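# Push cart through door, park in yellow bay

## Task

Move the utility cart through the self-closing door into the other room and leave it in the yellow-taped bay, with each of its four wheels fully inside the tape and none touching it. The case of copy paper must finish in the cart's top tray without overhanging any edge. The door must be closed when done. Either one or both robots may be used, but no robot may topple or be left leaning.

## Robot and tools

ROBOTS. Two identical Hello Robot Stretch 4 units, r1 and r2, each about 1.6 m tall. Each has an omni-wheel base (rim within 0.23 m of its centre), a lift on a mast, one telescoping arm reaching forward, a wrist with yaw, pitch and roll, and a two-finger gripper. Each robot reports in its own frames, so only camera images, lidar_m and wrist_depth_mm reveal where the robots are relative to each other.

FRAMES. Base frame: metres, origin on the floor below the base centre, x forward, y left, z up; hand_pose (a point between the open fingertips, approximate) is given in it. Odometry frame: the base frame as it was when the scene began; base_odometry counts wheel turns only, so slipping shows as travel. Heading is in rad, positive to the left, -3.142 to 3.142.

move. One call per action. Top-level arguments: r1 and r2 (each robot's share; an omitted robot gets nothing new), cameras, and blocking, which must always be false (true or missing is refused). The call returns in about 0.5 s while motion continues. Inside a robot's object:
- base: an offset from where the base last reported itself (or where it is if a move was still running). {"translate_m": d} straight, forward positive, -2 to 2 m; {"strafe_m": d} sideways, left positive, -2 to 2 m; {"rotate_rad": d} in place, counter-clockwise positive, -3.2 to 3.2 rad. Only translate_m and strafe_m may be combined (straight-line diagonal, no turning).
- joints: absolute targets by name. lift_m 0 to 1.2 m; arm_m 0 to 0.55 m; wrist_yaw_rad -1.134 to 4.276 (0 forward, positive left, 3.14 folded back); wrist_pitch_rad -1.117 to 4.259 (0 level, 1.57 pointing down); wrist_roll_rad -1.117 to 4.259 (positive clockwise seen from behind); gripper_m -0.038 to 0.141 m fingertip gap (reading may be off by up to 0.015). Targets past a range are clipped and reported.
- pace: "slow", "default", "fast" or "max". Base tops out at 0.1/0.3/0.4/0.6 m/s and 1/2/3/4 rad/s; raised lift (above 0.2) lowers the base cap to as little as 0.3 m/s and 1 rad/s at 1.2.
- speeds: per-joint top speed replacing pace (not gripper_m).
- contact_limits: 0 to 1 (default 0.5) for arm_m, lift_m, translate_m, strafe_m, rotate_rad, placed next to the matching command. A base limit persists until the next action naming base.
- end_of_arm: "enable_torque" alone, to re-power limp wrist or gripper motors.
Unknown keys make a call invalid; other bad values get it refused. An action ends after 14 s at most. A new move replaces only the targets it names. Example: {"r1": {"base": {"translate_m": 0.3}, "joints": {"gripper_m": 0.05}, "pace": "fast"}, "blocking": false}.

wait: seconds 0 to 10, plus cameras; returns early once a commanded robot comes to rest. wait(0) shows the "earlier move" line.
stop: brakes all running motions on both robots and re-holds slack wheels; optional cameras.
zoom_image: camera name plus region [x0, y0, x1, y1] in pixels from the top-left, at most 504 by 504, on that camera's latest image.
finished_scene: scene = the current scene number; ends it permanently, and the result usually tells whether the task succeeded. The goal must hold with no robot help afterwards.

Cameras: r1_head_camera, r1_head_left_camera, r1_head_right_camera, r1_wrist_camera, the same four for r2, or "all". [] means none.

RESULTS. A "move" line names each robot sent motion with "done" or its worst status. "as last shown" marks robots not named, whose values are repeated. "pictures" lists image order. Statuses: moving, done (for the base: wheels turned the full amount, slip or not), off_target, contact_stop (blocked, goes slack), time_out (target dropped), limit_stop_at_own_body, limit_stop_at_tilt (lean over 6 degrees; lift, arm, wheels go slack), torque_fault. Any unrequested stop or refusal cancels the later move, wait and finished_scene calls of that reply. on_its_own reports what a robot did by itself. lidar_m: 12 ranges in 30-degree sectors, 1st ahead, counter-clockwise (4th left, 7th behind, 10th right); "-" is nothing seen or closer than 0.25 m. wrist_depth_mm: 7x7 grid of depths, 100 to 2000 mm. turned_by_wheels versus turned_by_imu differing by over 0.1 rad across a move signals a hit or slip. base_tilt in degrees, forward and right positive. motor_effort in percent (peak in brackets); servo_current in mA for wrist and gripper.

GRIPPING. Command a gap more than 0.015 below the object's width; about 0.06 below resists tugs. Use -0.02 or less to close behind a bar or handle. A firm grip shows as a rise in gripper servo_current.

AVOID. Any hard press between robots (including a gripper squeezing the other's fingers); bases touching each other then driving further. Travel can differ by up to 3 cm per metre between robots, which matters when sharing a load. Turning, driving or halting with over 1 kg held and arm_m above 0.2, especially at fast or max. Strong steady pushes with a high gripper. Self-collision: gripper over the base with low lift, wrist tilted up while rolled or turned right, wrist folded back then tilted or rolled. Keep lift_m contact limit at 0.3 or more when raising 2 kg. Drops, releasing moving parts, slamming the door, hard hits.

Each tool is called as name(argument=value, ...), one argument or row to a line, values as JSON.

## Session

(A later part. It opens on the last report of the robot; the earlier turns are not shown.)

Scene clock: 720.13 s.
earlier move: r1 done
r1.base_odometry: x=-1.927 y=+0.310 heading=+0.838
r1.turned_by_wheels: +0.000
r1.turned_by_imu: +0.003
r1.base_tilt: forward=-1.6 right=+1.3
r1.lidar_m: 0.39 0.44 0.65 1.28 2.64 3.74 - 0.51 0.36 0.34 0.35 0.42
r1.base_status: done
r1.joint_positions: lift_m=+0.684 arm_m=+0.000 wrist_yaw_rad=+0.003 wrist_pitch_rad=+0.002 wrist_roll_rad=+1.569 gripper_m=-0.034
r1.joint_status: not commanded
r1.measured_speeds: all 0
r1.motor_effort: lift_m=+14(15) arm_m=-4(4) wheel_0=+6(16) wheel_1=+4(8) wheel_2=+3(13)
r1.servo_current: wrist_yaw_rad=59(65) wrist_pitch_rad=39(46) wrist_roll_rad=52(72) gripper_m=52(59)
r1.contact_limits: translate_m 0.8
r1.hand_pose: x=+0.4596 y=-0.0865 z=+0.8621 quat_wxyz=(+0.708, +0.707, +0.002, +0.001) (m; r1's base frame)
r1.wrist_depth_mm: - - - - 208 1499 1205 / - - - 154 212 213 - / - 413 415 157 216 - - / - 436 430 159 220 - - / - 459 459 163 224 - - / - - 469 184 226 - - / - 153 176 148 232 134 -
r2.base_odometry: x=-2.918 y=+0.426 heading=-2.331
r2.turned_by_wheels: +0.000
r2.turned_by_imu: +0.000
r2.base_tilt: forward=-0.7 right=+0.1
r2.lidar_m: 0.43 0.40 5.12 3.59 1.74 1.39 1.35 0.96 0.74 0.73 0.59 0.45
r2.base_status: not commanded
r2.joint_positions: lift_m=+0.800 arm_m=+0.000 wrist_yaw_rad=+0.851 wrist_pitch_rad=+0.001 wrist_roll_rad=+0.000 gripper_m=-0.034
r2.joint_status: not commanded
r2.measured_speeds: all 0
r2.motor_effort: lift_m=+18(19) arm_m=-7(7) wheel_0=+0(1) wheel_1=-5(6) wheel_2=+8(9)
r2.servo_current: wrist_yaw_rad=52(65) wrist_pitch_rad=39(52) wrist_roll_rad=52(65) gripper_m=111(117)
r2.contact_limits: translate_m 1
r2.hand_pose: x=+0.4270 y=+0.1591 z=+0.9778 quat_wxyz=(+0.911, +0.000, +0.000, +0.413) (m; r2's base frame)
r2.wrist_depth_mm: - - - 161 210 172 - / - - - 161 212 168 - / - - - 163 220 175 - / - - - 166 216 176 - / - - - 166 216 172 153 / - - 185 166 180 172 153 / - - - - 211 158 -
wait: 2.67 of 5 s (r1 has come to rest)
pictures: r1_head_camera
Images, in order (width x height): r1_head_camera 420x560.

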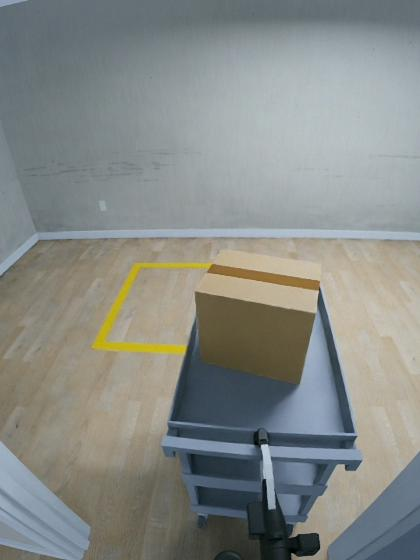

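move(
  r1={"base":{"translate_m":0.2,"strafe_m":-0.02},"contact_limits":{"translate_m":0.8}},
  blocking=false,
  cameras=[],
)

wait(
  seconds=4,
  cameras=[],
)

move(
  r1={"base":{"translate_m":0.15,"strafe_m":-0.13},"contact_limits":{"translate_m":0.8}},
  blocking=false,
  cameras=[],
)

wait(
  seconds=4,
  cameras=["r1_head_camera","r1_head_right_camera"],
)

Scene clock: 738.43 s.
move: r1 moving
r1.base_odometry: x=-1.904 y=+0.331 heading=+0.838
r1.turned_by_wheels: +0.000
r1.turned_by_imu: +0.000
r1.base_tilt: forward=-1.6 right=+1.3
r1.lidar_m: 0.39 0.41 0.65 1.17 2.63 3.77 - 0.53 0.36 0.32 0.34 0.40
r1.base_status: translate_m moving; strafe_m moving
r1.joint_positions: lift_m=+0.684 arm_m=+0.000 wrist_yaw_rad=+0.003 wrist_pitch_rad=+0.002 wrist_roll_rad=+1.569 gripper_m=-0.034
r1.joint_status: not commanded
r1.measured_speeds: translate_m=+0.120 strafe_m=-0.014 rotate_rad=-0.004 lift_m=+0.000 arm_m=+0.000 wrist_yaw_rad=-0.006 wrist_pitch_rad=+0.000 wrist_roll_rad=+0.000
r1.motor_effort: lift_m=+15(15) arm_m=+4(4) wheel_0=+9(12) wheel_1=+6(7) wheel_2=-9(13)
r1.servo_current: wrist_yaw_rad=46(65) wrist_pitch_rad=46(46) wrist_roll_rad=33(59) gripper_m=59(59)
r1.contact_limits: translate_m 0.8
r1.hand_pose: x=+0.4595 y=-0.0866 z=+0.8621 quat_wxyz=(+0.708, +0.707, +0.002, +0.000) (m; r1's base frame)
r1.wrist_depth_mm: - - - - 207 1537 1229 / - - - 153 211 213 - / - 415 413 155 213 - - / - 433 430 158 217 - - / - 455 452 160 220 - - / - 488 212 - 183 - - / - 496 178 144 230 136 -
r2: as last shown
r2.lidar_m: 0.42 0.38 5.14 3.63 1.74 1.36 1.36 0.97 0.76 0.73 0.60 0.45
r2.motor_effort: lift_m=+18(19) arm_m=-7(7) wheel_0=+0(0) wheel_1=-5(6) wheel_2=+8(9)
r2.servo_current: wrist_yaw_rad=46(59) wrist_pitch_rad=39(39) wrist_roll_rad=39(59) gripper_m=104(117)
r2.contact_limits: translate_m 1
r2.wrist_depth_mm: - - - 161 211 172 - / - - - 162 212 169 - / - - - 163 221 174 - / - - - 166 215 176 - / - - - 166 217 172 153 / - - 185 166 179 173 154 / - - - - 211 158 -
pictures: none
No camera images: "cameras" was empty.

Scene clock: 740.00 s.
earlier move: r1 done
r1.base_odometry: x=-1.778 y=+0.446 heading=+0.838
r1.turned_by_wheels: +0.000
r1.turned_by_imu: -0.001
r1.base_tilt: forward=-1.6 right=+1.3
r1.lidar_m: 0.40 0.42 0.62 0.60 2.62 3.77 - 0.51 0.33 0.31 0.37 0.42
r1.base_status: done
r1.joint_positions: lift_m=+0.684 arm_m=+0.000 wrist_yaw_rad=+0.000 wrist_pitch_rad=+0.002 wrist_roll_rad=+1.569 gripper_m=-0.034
r1.joint_status: not commanded
r1.measured_speeds: all 0
r1.motor_effort: lift_m=+14(15) arm_m=-4(4) wheel_0=+0(12) wheel_1=+0(8) wheel_2=-1(13)
r1.servo_current: wrist_yaw_rad=59(72) wrist_pitch_rad=46(52) wrist_roll_rad=39(65) gripper_m=52(59)
r1.contact_limits: translate_m 0.8
r1.hand_pose: x=+0.4593 y=-0.0874 z=+0.8621 quat_wxyz=(+0.708, +0.707, +0.001, -0.001) (m; r1's base frame)
r1.wrist_depth_mm: - - - - 218 1708 1255 / - - - - 219 1576 - / - 421 421 415 221 - - / - 436 433 163 224 - - / - 455 452 164 225 - - / - 484 190 184 183 - - / - 153 492 149 229 135 -
r2.base_odometry: x=-2.918 y=+0.426 heading=-2.331
r2.turned_by_wheels: +0.000
r2.turned_by_imu: +0.000
r2.base_tilt: forward=-0.7 right=+0.0
r2.lidar_m: 0.40 0.37 5.12 3.62 1.74 1.38 1.36 0.95 0.77 0.73 0.61 0.45
r2.base_status: not commanded
r2.joint_positions: lift_m=+0.800 arm_m=+0.000 wrist_yaw_rad=+0.851 wrist_pitch_rad=+0.001 wrist_roll_rad=+0.000 gripper_m=-0.034
r2.joint_status: not commanded
r2.measured_speeds: all 0
r2.motor_effort: lift_m=+18(19) arm_m=-7(7) wheel_0=+0(1) wheel_1=-5(6) wheel_2=+8(9)
r2.servo_current: wrist_yaw_rad=52(65) wrist_pitch_rad=39(46) wrist_roll_rad=39(65) gripper_m=111(117)
r2.contact_limits: translate_m 1
r2.hand_pose: x=+0.4270 y=+0.1591 z=+0.9778 quat_wxyz=(+0.911, +0.000, +0.000, +0.413) (m; r2's base frame)
r2.wrist_depth_mm: - - - 161 211 172 - / - - - 162 211 169 - / - - - 163 220 175 - / - - - 166 216 176 - / - - - 165 217 171 153 / - - 185 166 180 173 154 / - - - - 210 158 -
wait: 1.57 of 4 s (r1 has come to rest)
pictures: none
No camera images: "cameras" was empty.

Scene clock: 740.50 s.
move: r1 moving
r1.base_odometry: x=-1.746 y=+0.450 heading=+0.838
r1.turned_by_wheels: +0.000
r1.turned_by_imu: +0.000
r1.base_tilt: forward=-1.6 right=+1.2
r1.lidar_m: 0.39 0.42 0.65 0.59 2.60 3.77 - 0.47 0.30 0.30 0.38 0.40
r1.base_status: translate_m moving; strafe_m moving
r1.joint_positions: lift_m=+0.684 arm_m=+0.000 wrist_yaw_rad=+0.000 wrist_pitch_rad=+0.002 wrist_roll_rad=+1.569 gripper_m=-0.034
r1.joint_status: not commanded
r1.measured_speeds: translate_m=+0.098 strafe_m=-0.085 rotate_rad=-0.007 lift_m=+0.000 arm_m=+0.000 wrist_yaw_rad=+0.000 wrist_pitch_rad=+0.000 wrist_roll_rad=+0.000
r1.motor_effort: lift_m=+15(15) arm_m=+4(4) wheel_0=+12(13) wheel_1=-3(6) wheel_2=-10(12)
r1.servo_current: wrist_yaw_rad=52(65) wrist_pitch_rad=52(52) wrist_roll_rad=59(65) gripper_m=52(59)
r1.contact_limits: translate_m 0.8
r1.hand_pose: x=+0.4592 y=-0.0874 z=+0.8621 quat_wxyz=(+0.708, +0.707, +0.001, -0.001) (m; r1's base frame)
r1.wrist_depth_mm: - - - 153 211 1618 1281 / - - - - 213 - - / - 415 413 410 216 - - / - 433 430 159 220 - - / - 452 452 161 223 - - / - 480 212 - 183 - - / - 153 492 164 227 136 -
r2: as last shown
r2.base_tilt: forward=-0.6 right=+0.1
r2.lidar_m: 0.42 0.36 5.13 3.60 1.74 1.37 1.34 0.95 0.77 0.73 0.62 0.47
r2.servo_current: wrist_yaw_rad=59(65) wrist_pitch_rad=46(46) wrist_roll_rad=52(59) gripper_m=111(111)
r2.contact_limits: translate_m 1
r2.wrist_depth_mm: - - - 161 210 172 - / - - - 162 211 169 - / - - - 164 221 175 - / - - - 166 216 176 - / - - - 166 216 172 153 / - - 185 166 180 173 154 / - - - - 211 158 -
pictures: none
No camera images: "cameras" was empty.

Scene clock: 742.03 s.
earlier move: r1 done
r1.base_odometry: x=-1.582 y=+0.470 heading=+0.838
r1.turned_by_wheels: +0.001
r1.turned_by_imu: +0.001
r1.base_tilt: forward=-1.6 right=+1.3
r1.lidar_m: 0.39 0.38 2.65 0.71 2.75 3.93 0.90 0.31 0.25 0.25 2.25 0.44
r1.base_status: done
r1.joint_positions: lift_m=+0.684 arm_m=+0.000 wrist_yaw_rad=+0.004 wrist_pitch_rad=+0.002 wrist_roll_rad=+1.569 gripper_m=-0.034
r1.joint_status: not commanded
r1.measured_speeds: all 0
r1.motor_effort: lift_m=+15(15) arm_m=-4(4) wheel_0=+3(20) wheel_1=-2(6) wheel_2=+6(12)
r1.servo_current: wrist_yaw_rad=39(72) wrist_pitch_rad=39(52) wrist_roll_rad=39(65) gripper_m=65(65)
r1.contact_limits: translate_m 0.8
r1.hand_pose: x=+0.4597 y=-0.0862 z=+0.8621 quat_wxyz=(+0.708, +0.707, +0.002, +0.001) (m; r1's base frame)
r1.wrist_depth_mm: - - - 167 227 1661 1255 / - - - 167 228 1661 - / - - 597 167 226 - - / - 433 430 167 227 - - / - 445 445 167 228 - - / - 466 455 184 228 - - / - 154 477 167 228 133 -
r2.base_odometry: x=-2.918 y=+0.426 heading=-2.331
r2.turned_by_wheels: +0.000
r2.turned_by_imu: +0.000
r2.base_tilt: forward=-0.6 right=+0.0
r2.lidar_m: 0.42 0.39 5.13 3.63 1.73 1.38 1.35 0.99 0.77 0.73 0.60 0.44
r2.base_status: not commanded
r2.joint_positions: lift_m=+0.800 arm_m=+0.000 wrist_yaw_rad=+0.851 wrist_pitch_rad=+0.001 wrist_roll_rad=+0.000 gripper_m=-0.034
r2.joint_status: not commanded
r2.measured_speeds: all 0
r2.motor_effort: lift_m=+18(19) arm_m=-7(7) wheel_0=+0(1) wheel_1=-5(6) wheel_2=+8(9)
r2.servo_current: wrist_yaw_rad=52(65) wrist_pitch_rad=39(46) wrist_roll_rad=39(59) gripper_m=111(117)
r2.contact_limits: translate_m 1
r2.hand_pose: x=+0.4270 y=+0.1591 z=+0.9778 quat_wxyz=(+0.911, +0.000, +0.000, +0.413) (m; r2's base frame)
r2.wrist_depth_mm: - - - 161 209 172 - / - - - 162 211 169 - / - - - 164 220 175 - / - - - 166 216 176 - / - - - 166 216 172 153 / - - 185 167 179 173 154 / - - - - 211 158 -
wait: 1.53 of 4 s (r1 has come to rest)
pictures: r1_head_camera, r1_head_right_camera
Images, in order (width x height): r1_head_camera 420x560, r1_head_right_camera 420x672.

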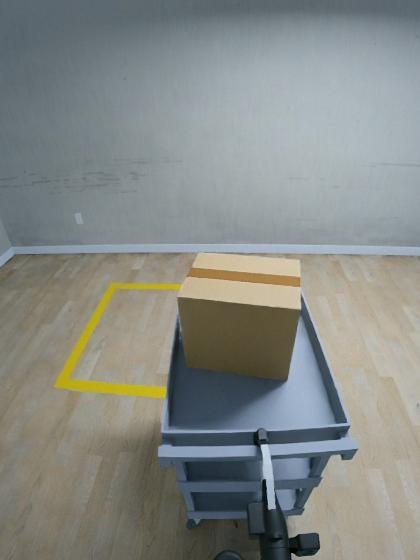

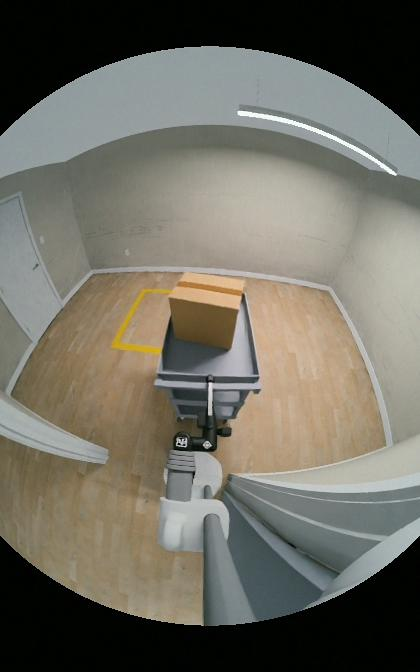

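move(
  r1={"base":{"translate_m":0.3},"contact_limits":{"translate_m":0.8}},
  blocking=false,
  cameras=[],
)

wait(
  seconds=4,
  cameras=[],
)

move(
  r1={"base":{"strafe_m":-0.42},"contact_limits":{"strafe_m":0.8}},
  blocking=false,
  cameras=[],
)

wait(
  seconds=5,
  cameras=["r1_head_camera","r1_head_right_camera"],
)

Scene clock: 755.87 s.
move: r1 moving
r1.base_odometry: x=-1.561 y=+0.493 heading=+0.839
r1.turned_by_wheels: +0.000
r1.turned_by_imu: +0.000
r1.base_tilt: forward=-1.6 right=+1.2
r1.lidar_m: 0.37 0.39 2.68 0.73 2.76 3.93 0.88 0.29 0.25 0.25 2.20 0.42
r1.base_status: translate_m moving
r1.joint_positions: lift_m=+0.684 arm_m=+0.000 wrist_yaw_rad=+0.002 wrist_pitch_rad=+0.002 wrist_roll_rad=+1.569 gripper_m=-0.034
r1.joint_status: not commanded
r1.measured_speeds: translate_m=+0.123 strafe_m=+0.001 rotate_rad=+0.001 lift_m=+0.000 arm_m=+0.000 wrist_yaw_rad=-0.012 wrist_pitch_rad=+0.000 wrist_roll_rad=+0.000
r1.motor_effort: lift_m=+15(15) arm_m=+4(4) wheel_0=+10(11) wheel_1=+7(8) wheel_2=-12(13)
r1.servo_current: wrist_yaw_rad=52(59) wrist_pitch_rad=39(52) wrist_roll_rad=59(59) gripper_m=52(59)
r1.contact_limits: translate_m 0.8
r1.hand_pose: x=+0.4594 y=-0.0868 z=+0.8621 quat_wxyz=(+0.708, +0.707, +0.001, +0.000) (m; r1's base frame)
r1.wrist_depth_mm: - - - - 236 1576 1205 / - - - 172 234 1661 1281 / - - - 170 230 - - / - 433 430 169 229 - - / - 442 439 167 227 - - / - 452 445 - 183 - - / - 152 469 164 224 127 -
r2: as last shown
r2.base_tilt: forward=-0.7 right=+0.1
r2.lidar_m: 0.44 0.38 5.12 3.61 1.74 1.35 1.36 0.96 0.75 0.73 0.62 0.45
r2.motor_effort: lift_m=+18(18) arm_m=-7(7) wheel_0=+0(1) wheel_1=-6(6) wheel_2=+8(9)
r2.servo_current: wrist_yaw_rad=46(59) wrist_pitch_rad=46(46) wrist_roll_rad=39(59) gripper_m=111(111)
r2.contact_limits: translate_m 1
r2.wrist_depth_mm: - - - 161 209 172 - / - - - 162 211 169 - / - - - 163 221 175 - / - - - 166 216 176 - / - - - 165 217 172 153 / - - 185 166 180 173 154 / - - - - 211 158 -
pictures: none
No camera images: "cameras" was empty.

Scene clock: 757.87 s.
earlier move: r1 done
r1.base_odometry: x=-1.381 y=+0.693 heading=+0.838
r1.turned_by_wheels: +0.000
r1.turned_by_imu: -0.002
r1.base_tilt: forward=-1.6 right=+1.3
r1.lidar_m: 0.38 0.40 2.65 0.82 0.75 3.95 0.85 0.37 0.38 1.33 2.27 0.44
r1.base_status: done
r1.joint_positions: lift_m=+0.684 arm_m=+0.000 wrist_yaw_rad=-0.010 wrist_pitch_rad=+0.002 wrist_roll_rad=+1.569 gripper_m=-0.034
r1.joint_status: not commanded
r1.measured_speeds: all 0
r1.motor_effort: lift_m=+14(15) arm_m=-3(4) wheel_0=+1(11) wheel_1=+2(8) wheel_2=-2(19)
r1.servo_current: wrist_yaw_rad=59(85) wrist_pitch_rad=46(52) wrist_roll_rad=59(72) gripper_m=46(65)
r1.contact_limits: translate_m 0.8
r1.hand_pose: x=+0.4584 y=-0.0902 z=+0.8621 quat_wxyz=(+0.708, +0.707, -0.003, -0.004) (m; r1's base frame)
r1.wrist_depth_mm: - - - 234 234 1661 1229 / - - - 171 231 1708 - / - - - 170 230 - - / - 433 433 169 229 - - / - 445 445 168 228 - - / - 452 185 185 183 - - / - 152 466 148 224 135 -
r2.base_odometry: x=-2.918 y=+0.426 heading=-2.331
r2.turned_by_wheels: +0.000
r2.turned_by_imu: +0.000
r2.base_tilt: forward=-0.6 right=+0.0
r2.lidar_m: 0.41 0.37 5.11 3.62 1.76 1.40 1.35 0.94 0.76 0.73 0.61 0.47
r2.base_status: not commanded
r2.joint_positions: lift_m=+0.800 arm_m=+0.000 wrist_yaw_rad=+0.851 wrist_pitch_rad=+0.001 wrist_roll_rad=+0.000 gripper_m=-0.034
r2.joint_status: not commanded
r2.measured_speeds: all 0
r2.motor_effort: lift_m=+18(19) arm_m=-7(7) wheel_0=+0(1) wheel_1=-6(6) wheel_2=+8(9)
r2.servo_current: wrist_yaw_rad=46(59) wrist_pitch_rad=46(46) wrist_roll_rad=52(65) gripper_m=104(117)
r2.contact_limits: translate_m 1
r2.hand_pose: x=+0.4270 y=+0.1591 z=+0.9778 quat_wxyz=(+0.911, +0.000, +0.000, +0.413) (m; r2's base frame)
r2.wrist_depth_mm: - - - 161 209 172 - / - - - 162 212 169 - / - - - 163 220 175 - / - - - 166 216 176 - / - - - 166 217 172 153 / - - 185 167 179 173 154 / - - - - 211 158 -
wait: 2.00 of 4 s (r1 has come to rest)
pictures: none
No camera images: "cameras" was empty.

Scene clock: 758.37 s.
move: r1 moving
r1.base_odometry: x=-1.354 y=+0.669 heading=+0.839
r1.turned_by_wheels: +0.001
r1.turned_by_imu: +0.001
r1.base_tilt: forward=-1.6 right=+1.3
r1.lidar_m: 0.38 0.39 2.67 0.79 0.79 3.98 0.70 0.33 0.38 1.35 2.22 0.42
r1.base_status: strafe_m moving
r1.joint_positions: lift_m=+0.684 arm_m=+0.000 wrist_yaw_rad=+0.003 wrist_pitch_rad=+0.002 wrist_roll_rad=+1.569 gripper_m=-0.034
r1.joint_status: not commanded
r1.measured_speeds: translate_m=+0.002 strafe_m=-0.138 rotate_rad=+0.006 lift_m=+0.000 arm_m=+0.000 wrist_yaw_rad=+0.071 wrist_pitch_rad=+0.000 wrist_roll_rad=+0.000
r1.motor_effort: lift_m=+14(15) arm_m=+2(3) wheel_0=+15(15) wheel_1=-7(9) wheel_2=-1(2)
r1.servo_current: wrist_yaw_rad=39(85) wrist_pitch_rad=46(52) wrist_roll_rad=46(78) gripper_m=52(59)
r1.contact_limits: strafe_m 0.8
r1.hand_pose: x=+0.4595 y=-0.0865 z=+0.8621 quat_wxyz=(+0.708, +0.707, +0.002, +0.001) (m; r1's base frame)
r1.wrist_depth_mm: - - - 162 222 1576 1229 / - - - 162 223 1756 - / - - 559 418 223 - - / - 427 430 163 224 - - / - 442 439 164 225 - - / - 466 455 - 224 - - / - 153 182 165 225 135 -
r2: as last shown
r2.base_tilt: forward=-0.7 right=+0.0
r2.lidar_m: 0.44 0.40 5.08 3.60 1.73 1.37 1.34 0.98 0.77 0.73 0.60 0.43
r2.motor_effort: lift_m=+18(18) arm_m=-7(7) wheel_0=+0(0) wheel_1=-5(6) wheel_2=+9(9)
r2.servo_current: wrist_yaw_rad=52(59) wrist_pitch_rad=39(39) wrist_roll_rad=59(59) gripper_m=111(117)
r2.contact_limits: translate_m 1
r2.wrist_depth_mm: - - - 161 210 172 - / - - - 162 212 169 - / - - - 163 220 175 - / - - - 166 215 176 - / - - - 166 216 172 153 / - - 185 166 180 173 154 / - - - - 212 158 -
pictures: none
No camera images: "cameras" was empty.

Scene clock: 760.60 s.
earlier move: r1 done
r1.base_odometry: x=-1.068 y=+0.413 heading=+0.839
r1.turned_by_wheels: -0.001
r1.turned_by_imu: -0.001
r1.base_tilt: forward=-1.6 right=+1.3
r1.lidar_m: 0.30 0.28 3.04 1.16 1.20 0.25 0.26 0.26 0.41 1.42 1.81 0.48
r1.base_status: done
r1.joint_positions: lift_m=+0.684 arm_m=+0.000 wrist_yaw_rad=+0.003 wrist_pitch_rad=+0.002 wrist_roll_rad=+1.569 gripper_m=-0.034
r1.joint_status: not commanded
r1.measured_speeds: all 0
r1.motor_effort: lift_m=+14(15) arm_m=-3(4) wheel_0=+2(19) wheel_1=+1(10) wheel_2=+2(8)
r1.servo_current: wrist_yaw_rad=59(85) wrist_pitch_rad=39(52) wrist_roll_rad=39(78) gripper_m=52(65)
r1.contact_limits: strafe_m 0.8
r1.hand_pose: x=+0.4595 y=-0.0867 z=+0.8621 quat_wxyz=(+0.708, +0.707, +0.001, +0.000) (m; r1's base frame)
r1.wrist_depth_mm: - - - - - 1808 1229 / - - - - - 1618 1255 / - - - 222 300 327 327 / - - - 204 263 1808 1229 / - - - 187 246 1808 - / - 424 206 185 224 - - / - 149 399 157 207 133 -
r2.base_odometry: x=-2.918 y=+0.426 heading=-2.331
r2.turned_by_wheels: +0.000
r2.turned_by_imu: +0.000
r2.base_tilt: forward=-0.7 right=+0.0
r2.lidar_m: 0.43 0.38 5.09 3.59 1.74 1.37 1.36 0.95 0.75 0.73 0.63 0.46
r2.base_status: not commanded
r2.joint_positions: lift_m=+0.800 arm_m=+0.000 wrist_yaw_rad=+0.851 wrist_pitch_rad=+0.001 wrist_roll_rad=+0.000 gripper_m=-0.034
r2.joint_status: not commanded
r2.measured_speeds: all 0
r2.motor_effort: lift_m=+18(19) arm_m=-7(7) wheel_0=+0(1) wheel_1=-5(6) wheel_2=+8(9)
r2.servo_current: wrist_yaw_rad=59(65) wrist_pitch_rad=39(46) wrist_roll_rad=46(59) gripper_m=111(117)
r2.contact_limits: translate_m 1
r2.hand_pose: x=+0.4270 y=+0.1591 z=+0.9778 quat_wxyz=(+0.911, +0.000, +0.000, +0.413) (m; r2's base frame)
r2.wrist_depth_mm: - - - 161 210 172 - / - - - 162 211 168 - / - - - 163 220 175 - / - - - 165 216 176 - / - - - 166 216 172 153 / - - 185 166 180 173 153 / - - - - 211 158 -
wait: 2.23 of 5 s (r1 has come to rest)
pictures: r1_head_camera, r1_head_right_camera
Images, in order (width x height): r1_head_camera 420x560, r1_head_right_camera 420x672.

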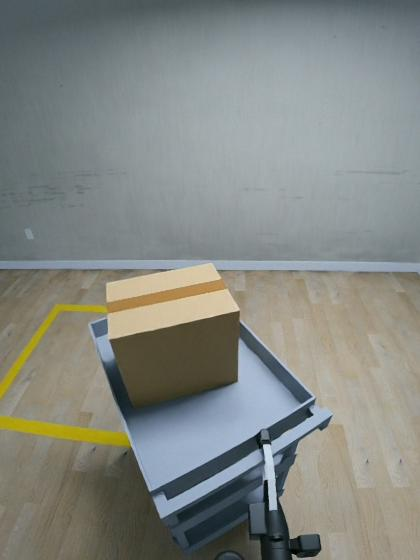

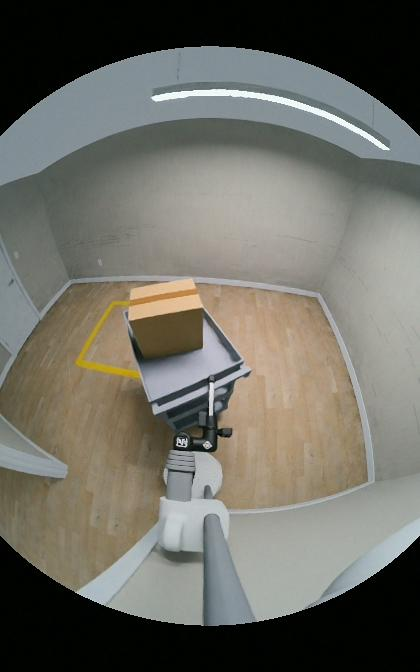

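move(
  r1={"base":{"translate_m":0.35,"strafe_m":0.17},"contact_limits":{"translate_m":0.8}},
  blocking=false,
  cameras=[],
)

wait(
  seconds=5,
  cameras=["r1_head_camera","r1_head_right_camera"],
)

Scene clock: 767.67 s.
move: r1 moving
r1.base_odometry: x=-1.059 y=+0.446 heading=+0.838
r1.turned_by_wheels: -0.001
r1.turned_by_imu: -0.001
r1.base_tilt: forward=-1.7 right=+1.3
r1.lidar_m: 0.28 0.26 3.04 1.16 1.16 0.27 0.28 0.33 0.49 1.57 1.84 0.47
r1.base_status: translate_m moving; strafe_m moving
r1.joint_positions: lift_m=+0.684 arm_m=+0.000 wrist_yaw_rad=-0.009 wrist_pitch_rad=+0.002 wrist_roll_rad=+1.569 gripper_m=-0.034
r1.joint_status: not commanded
r1.measured_speeds: translate_m=+0.122 strafe_m=+0.058 rotate_rad=-0.002 lift_m=+0.000 arm_m=+0.000 wrist_yaw_rad=-0.063 wrist_pitch_rad=+0.000 wrist_roll_rad=+0.000
r1.motor_effort: lift_m=+14(15) arm_m=+4(4) wheel_0=+2(7) wheel_1=+7(10) wheel_2=-17(17)
r1.servo_current: wrist_yaw_rad=52(59) wrist_pitch_rad=39(52) wrist_roll_rad=39(52) gripper_m=59(59)
r1.contact_limits: translate_m 0.8
r1.hand_pose: x=+0.4585 y=-0.0900 z=+0.8621 quat_wxyz=(+0.708, +0.707, -0.003, -0.004) (m; r1's base frame)
r1.wrist_depth_mm: - - - - - 1756 1229 / - - - 258 - 1808 1229 / - - - - 306 317 315 / - - - - 265 1921 1255 / - - - 209 241 1708 - / - - 186 165 181 759 - / - 154 387 147 200 138 -
r2: as last shown
r2.base_tilt: forward=-0.6 right=+0.0
r2.lidar_m: 0.43 0.38 5.10 3.61 1.73 1.36 1.37 0.94 0.76 0.74 0.58 0.43
r2.motor_effort: lift_m=+18(19) arm_m=-7(7) wheel_0=+0(1) wheel_1=-6(6) wheel_2=+8(8)
r2.servo_current: wrist_yaw_rad=46(65) wrist_pitch_rad=39(46) wrist_roll_rad=46(52) gripper_m=111(117)
r2.contact_limits: translate_m 1
r2.wrist_depth_mm: - - - 161 210 172 - / - - - 162 212 169 - / - - - 163 220 175 - / - - - 166 215 176 - / - - - 166 216 172 153 / - - 185 166 180 173 153 / - - - - 211 158 -
pictures: none
No camera images: "cameras" was empty.

Scene clock: 769.83 s.
earlier move: r1 done
r1.base_odometry: x=-0.961 y=+0.787 heading=+0.839
r1.turned_by_wheels: +0.001
r1.turned_by_imu: -0.007
r1.base_tilt: forward=-1.6 right=+1.2
r1.lidar_m: 0.25 0.26 2.87 2.06 1.16 4.24 0.61 0.64 0.94 1.89 2.00 0.50
r1.base_status: done
r1.joint_positions: lift_m=+0.684 arm_m=+0.000 wrist_yaw_rad=-0.003 wrist_pitch_rad=+0.002 wrist_roll_rad=+1.569 gripper_m=-0.034
r1.joint_status: not commanded
r1.measured_speeds: all 0
r1.motor_effort: lift_m=+14(15) arm_m=+4(4) wheel_0=+3(7) wheel_1=+1(10) wheel_2=+1(24)
r1.servo_current: wrist_yaw_rad=46(111) wrist_pitch_rad=39(52) wrist_roll_rad=33(72) gripper_m=59(59)
r1.contact_limits: translate_m 0.8
r1.hand_pose: x=+0.4591 y=-0.0882 z=+0.8621 quat_wxyz=(+0.708, +0.707, +0.000, -0.001) (m; r1's base frame)
r1.wrist_depth_mm: - - - - - 1756 1229 / - - - - - 1708 1229 / - - - - 340 1464 1118 / - - - 208 309 1576 1182 / - - - 180 251 1756 1308 / - - 181 184 221 1661 - / - 140 182 - 196 133 -
r2.base_odometry: x=-2.918 y=+0.426 heading=-2.331
r2.turned_by_wheels: +0.000
r2.turned_by_imu: +0.000
r2.base_tilt: forward=-0.7 right=+0.1
r2.lidar_m: 0.43 0.36 5.14 3.63 1.74 1.37 1.36 0.98 0.75 0.72 0.62 0.43
r2.base_status: not commanded
r2.joint_positions: lift_m=+0.800 arm_m=+0.000 wrist_yaw_rad=+0.851 wrist_pitch_rad=+0.001 wrist_roll_rad=+0.000 gripper_m=-0.034
r2.joint_status: not commanded
r2.measured_speeds: all 0
r2.motor_effort: lift_m=+18(19) arm_m=-7(7) wheel_0=+0(1) wheel_1=-6(6) wheel_2=+8(9)
r2.servo_current: wrist_yaw_rad=39(65) wrist_pitch_rad=39(46) wrist_roll_rad=59(59) gripper_m=104(117)
r2.contact_limits: translate_m 1
r2.hand_pose: x=+0.4270 y=+0.1591 z=+0.9778 quat_wxyz=(+0.911, +0.000, +0.000, +0.413) (m; r2's base frame)
r2.wrist_depth_mm: - - - 161 211 172 - / - - - 162 211 168 - / - - - 163 221 175 - / - - - 166 216 176 - / - - - 166 217 171 153 / - - 185 166 179 173 154 / - - - - 211 158 -
wait: 2.17 of 5 s (r1 has come to rest)
pictures: r1_head_camera, r1_head_right_camera
Images, in order (width x height): r1_head_camera 420x560, r1_head_right_camera 420x672.

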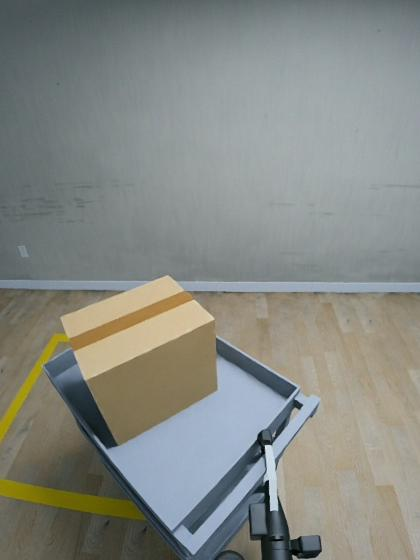

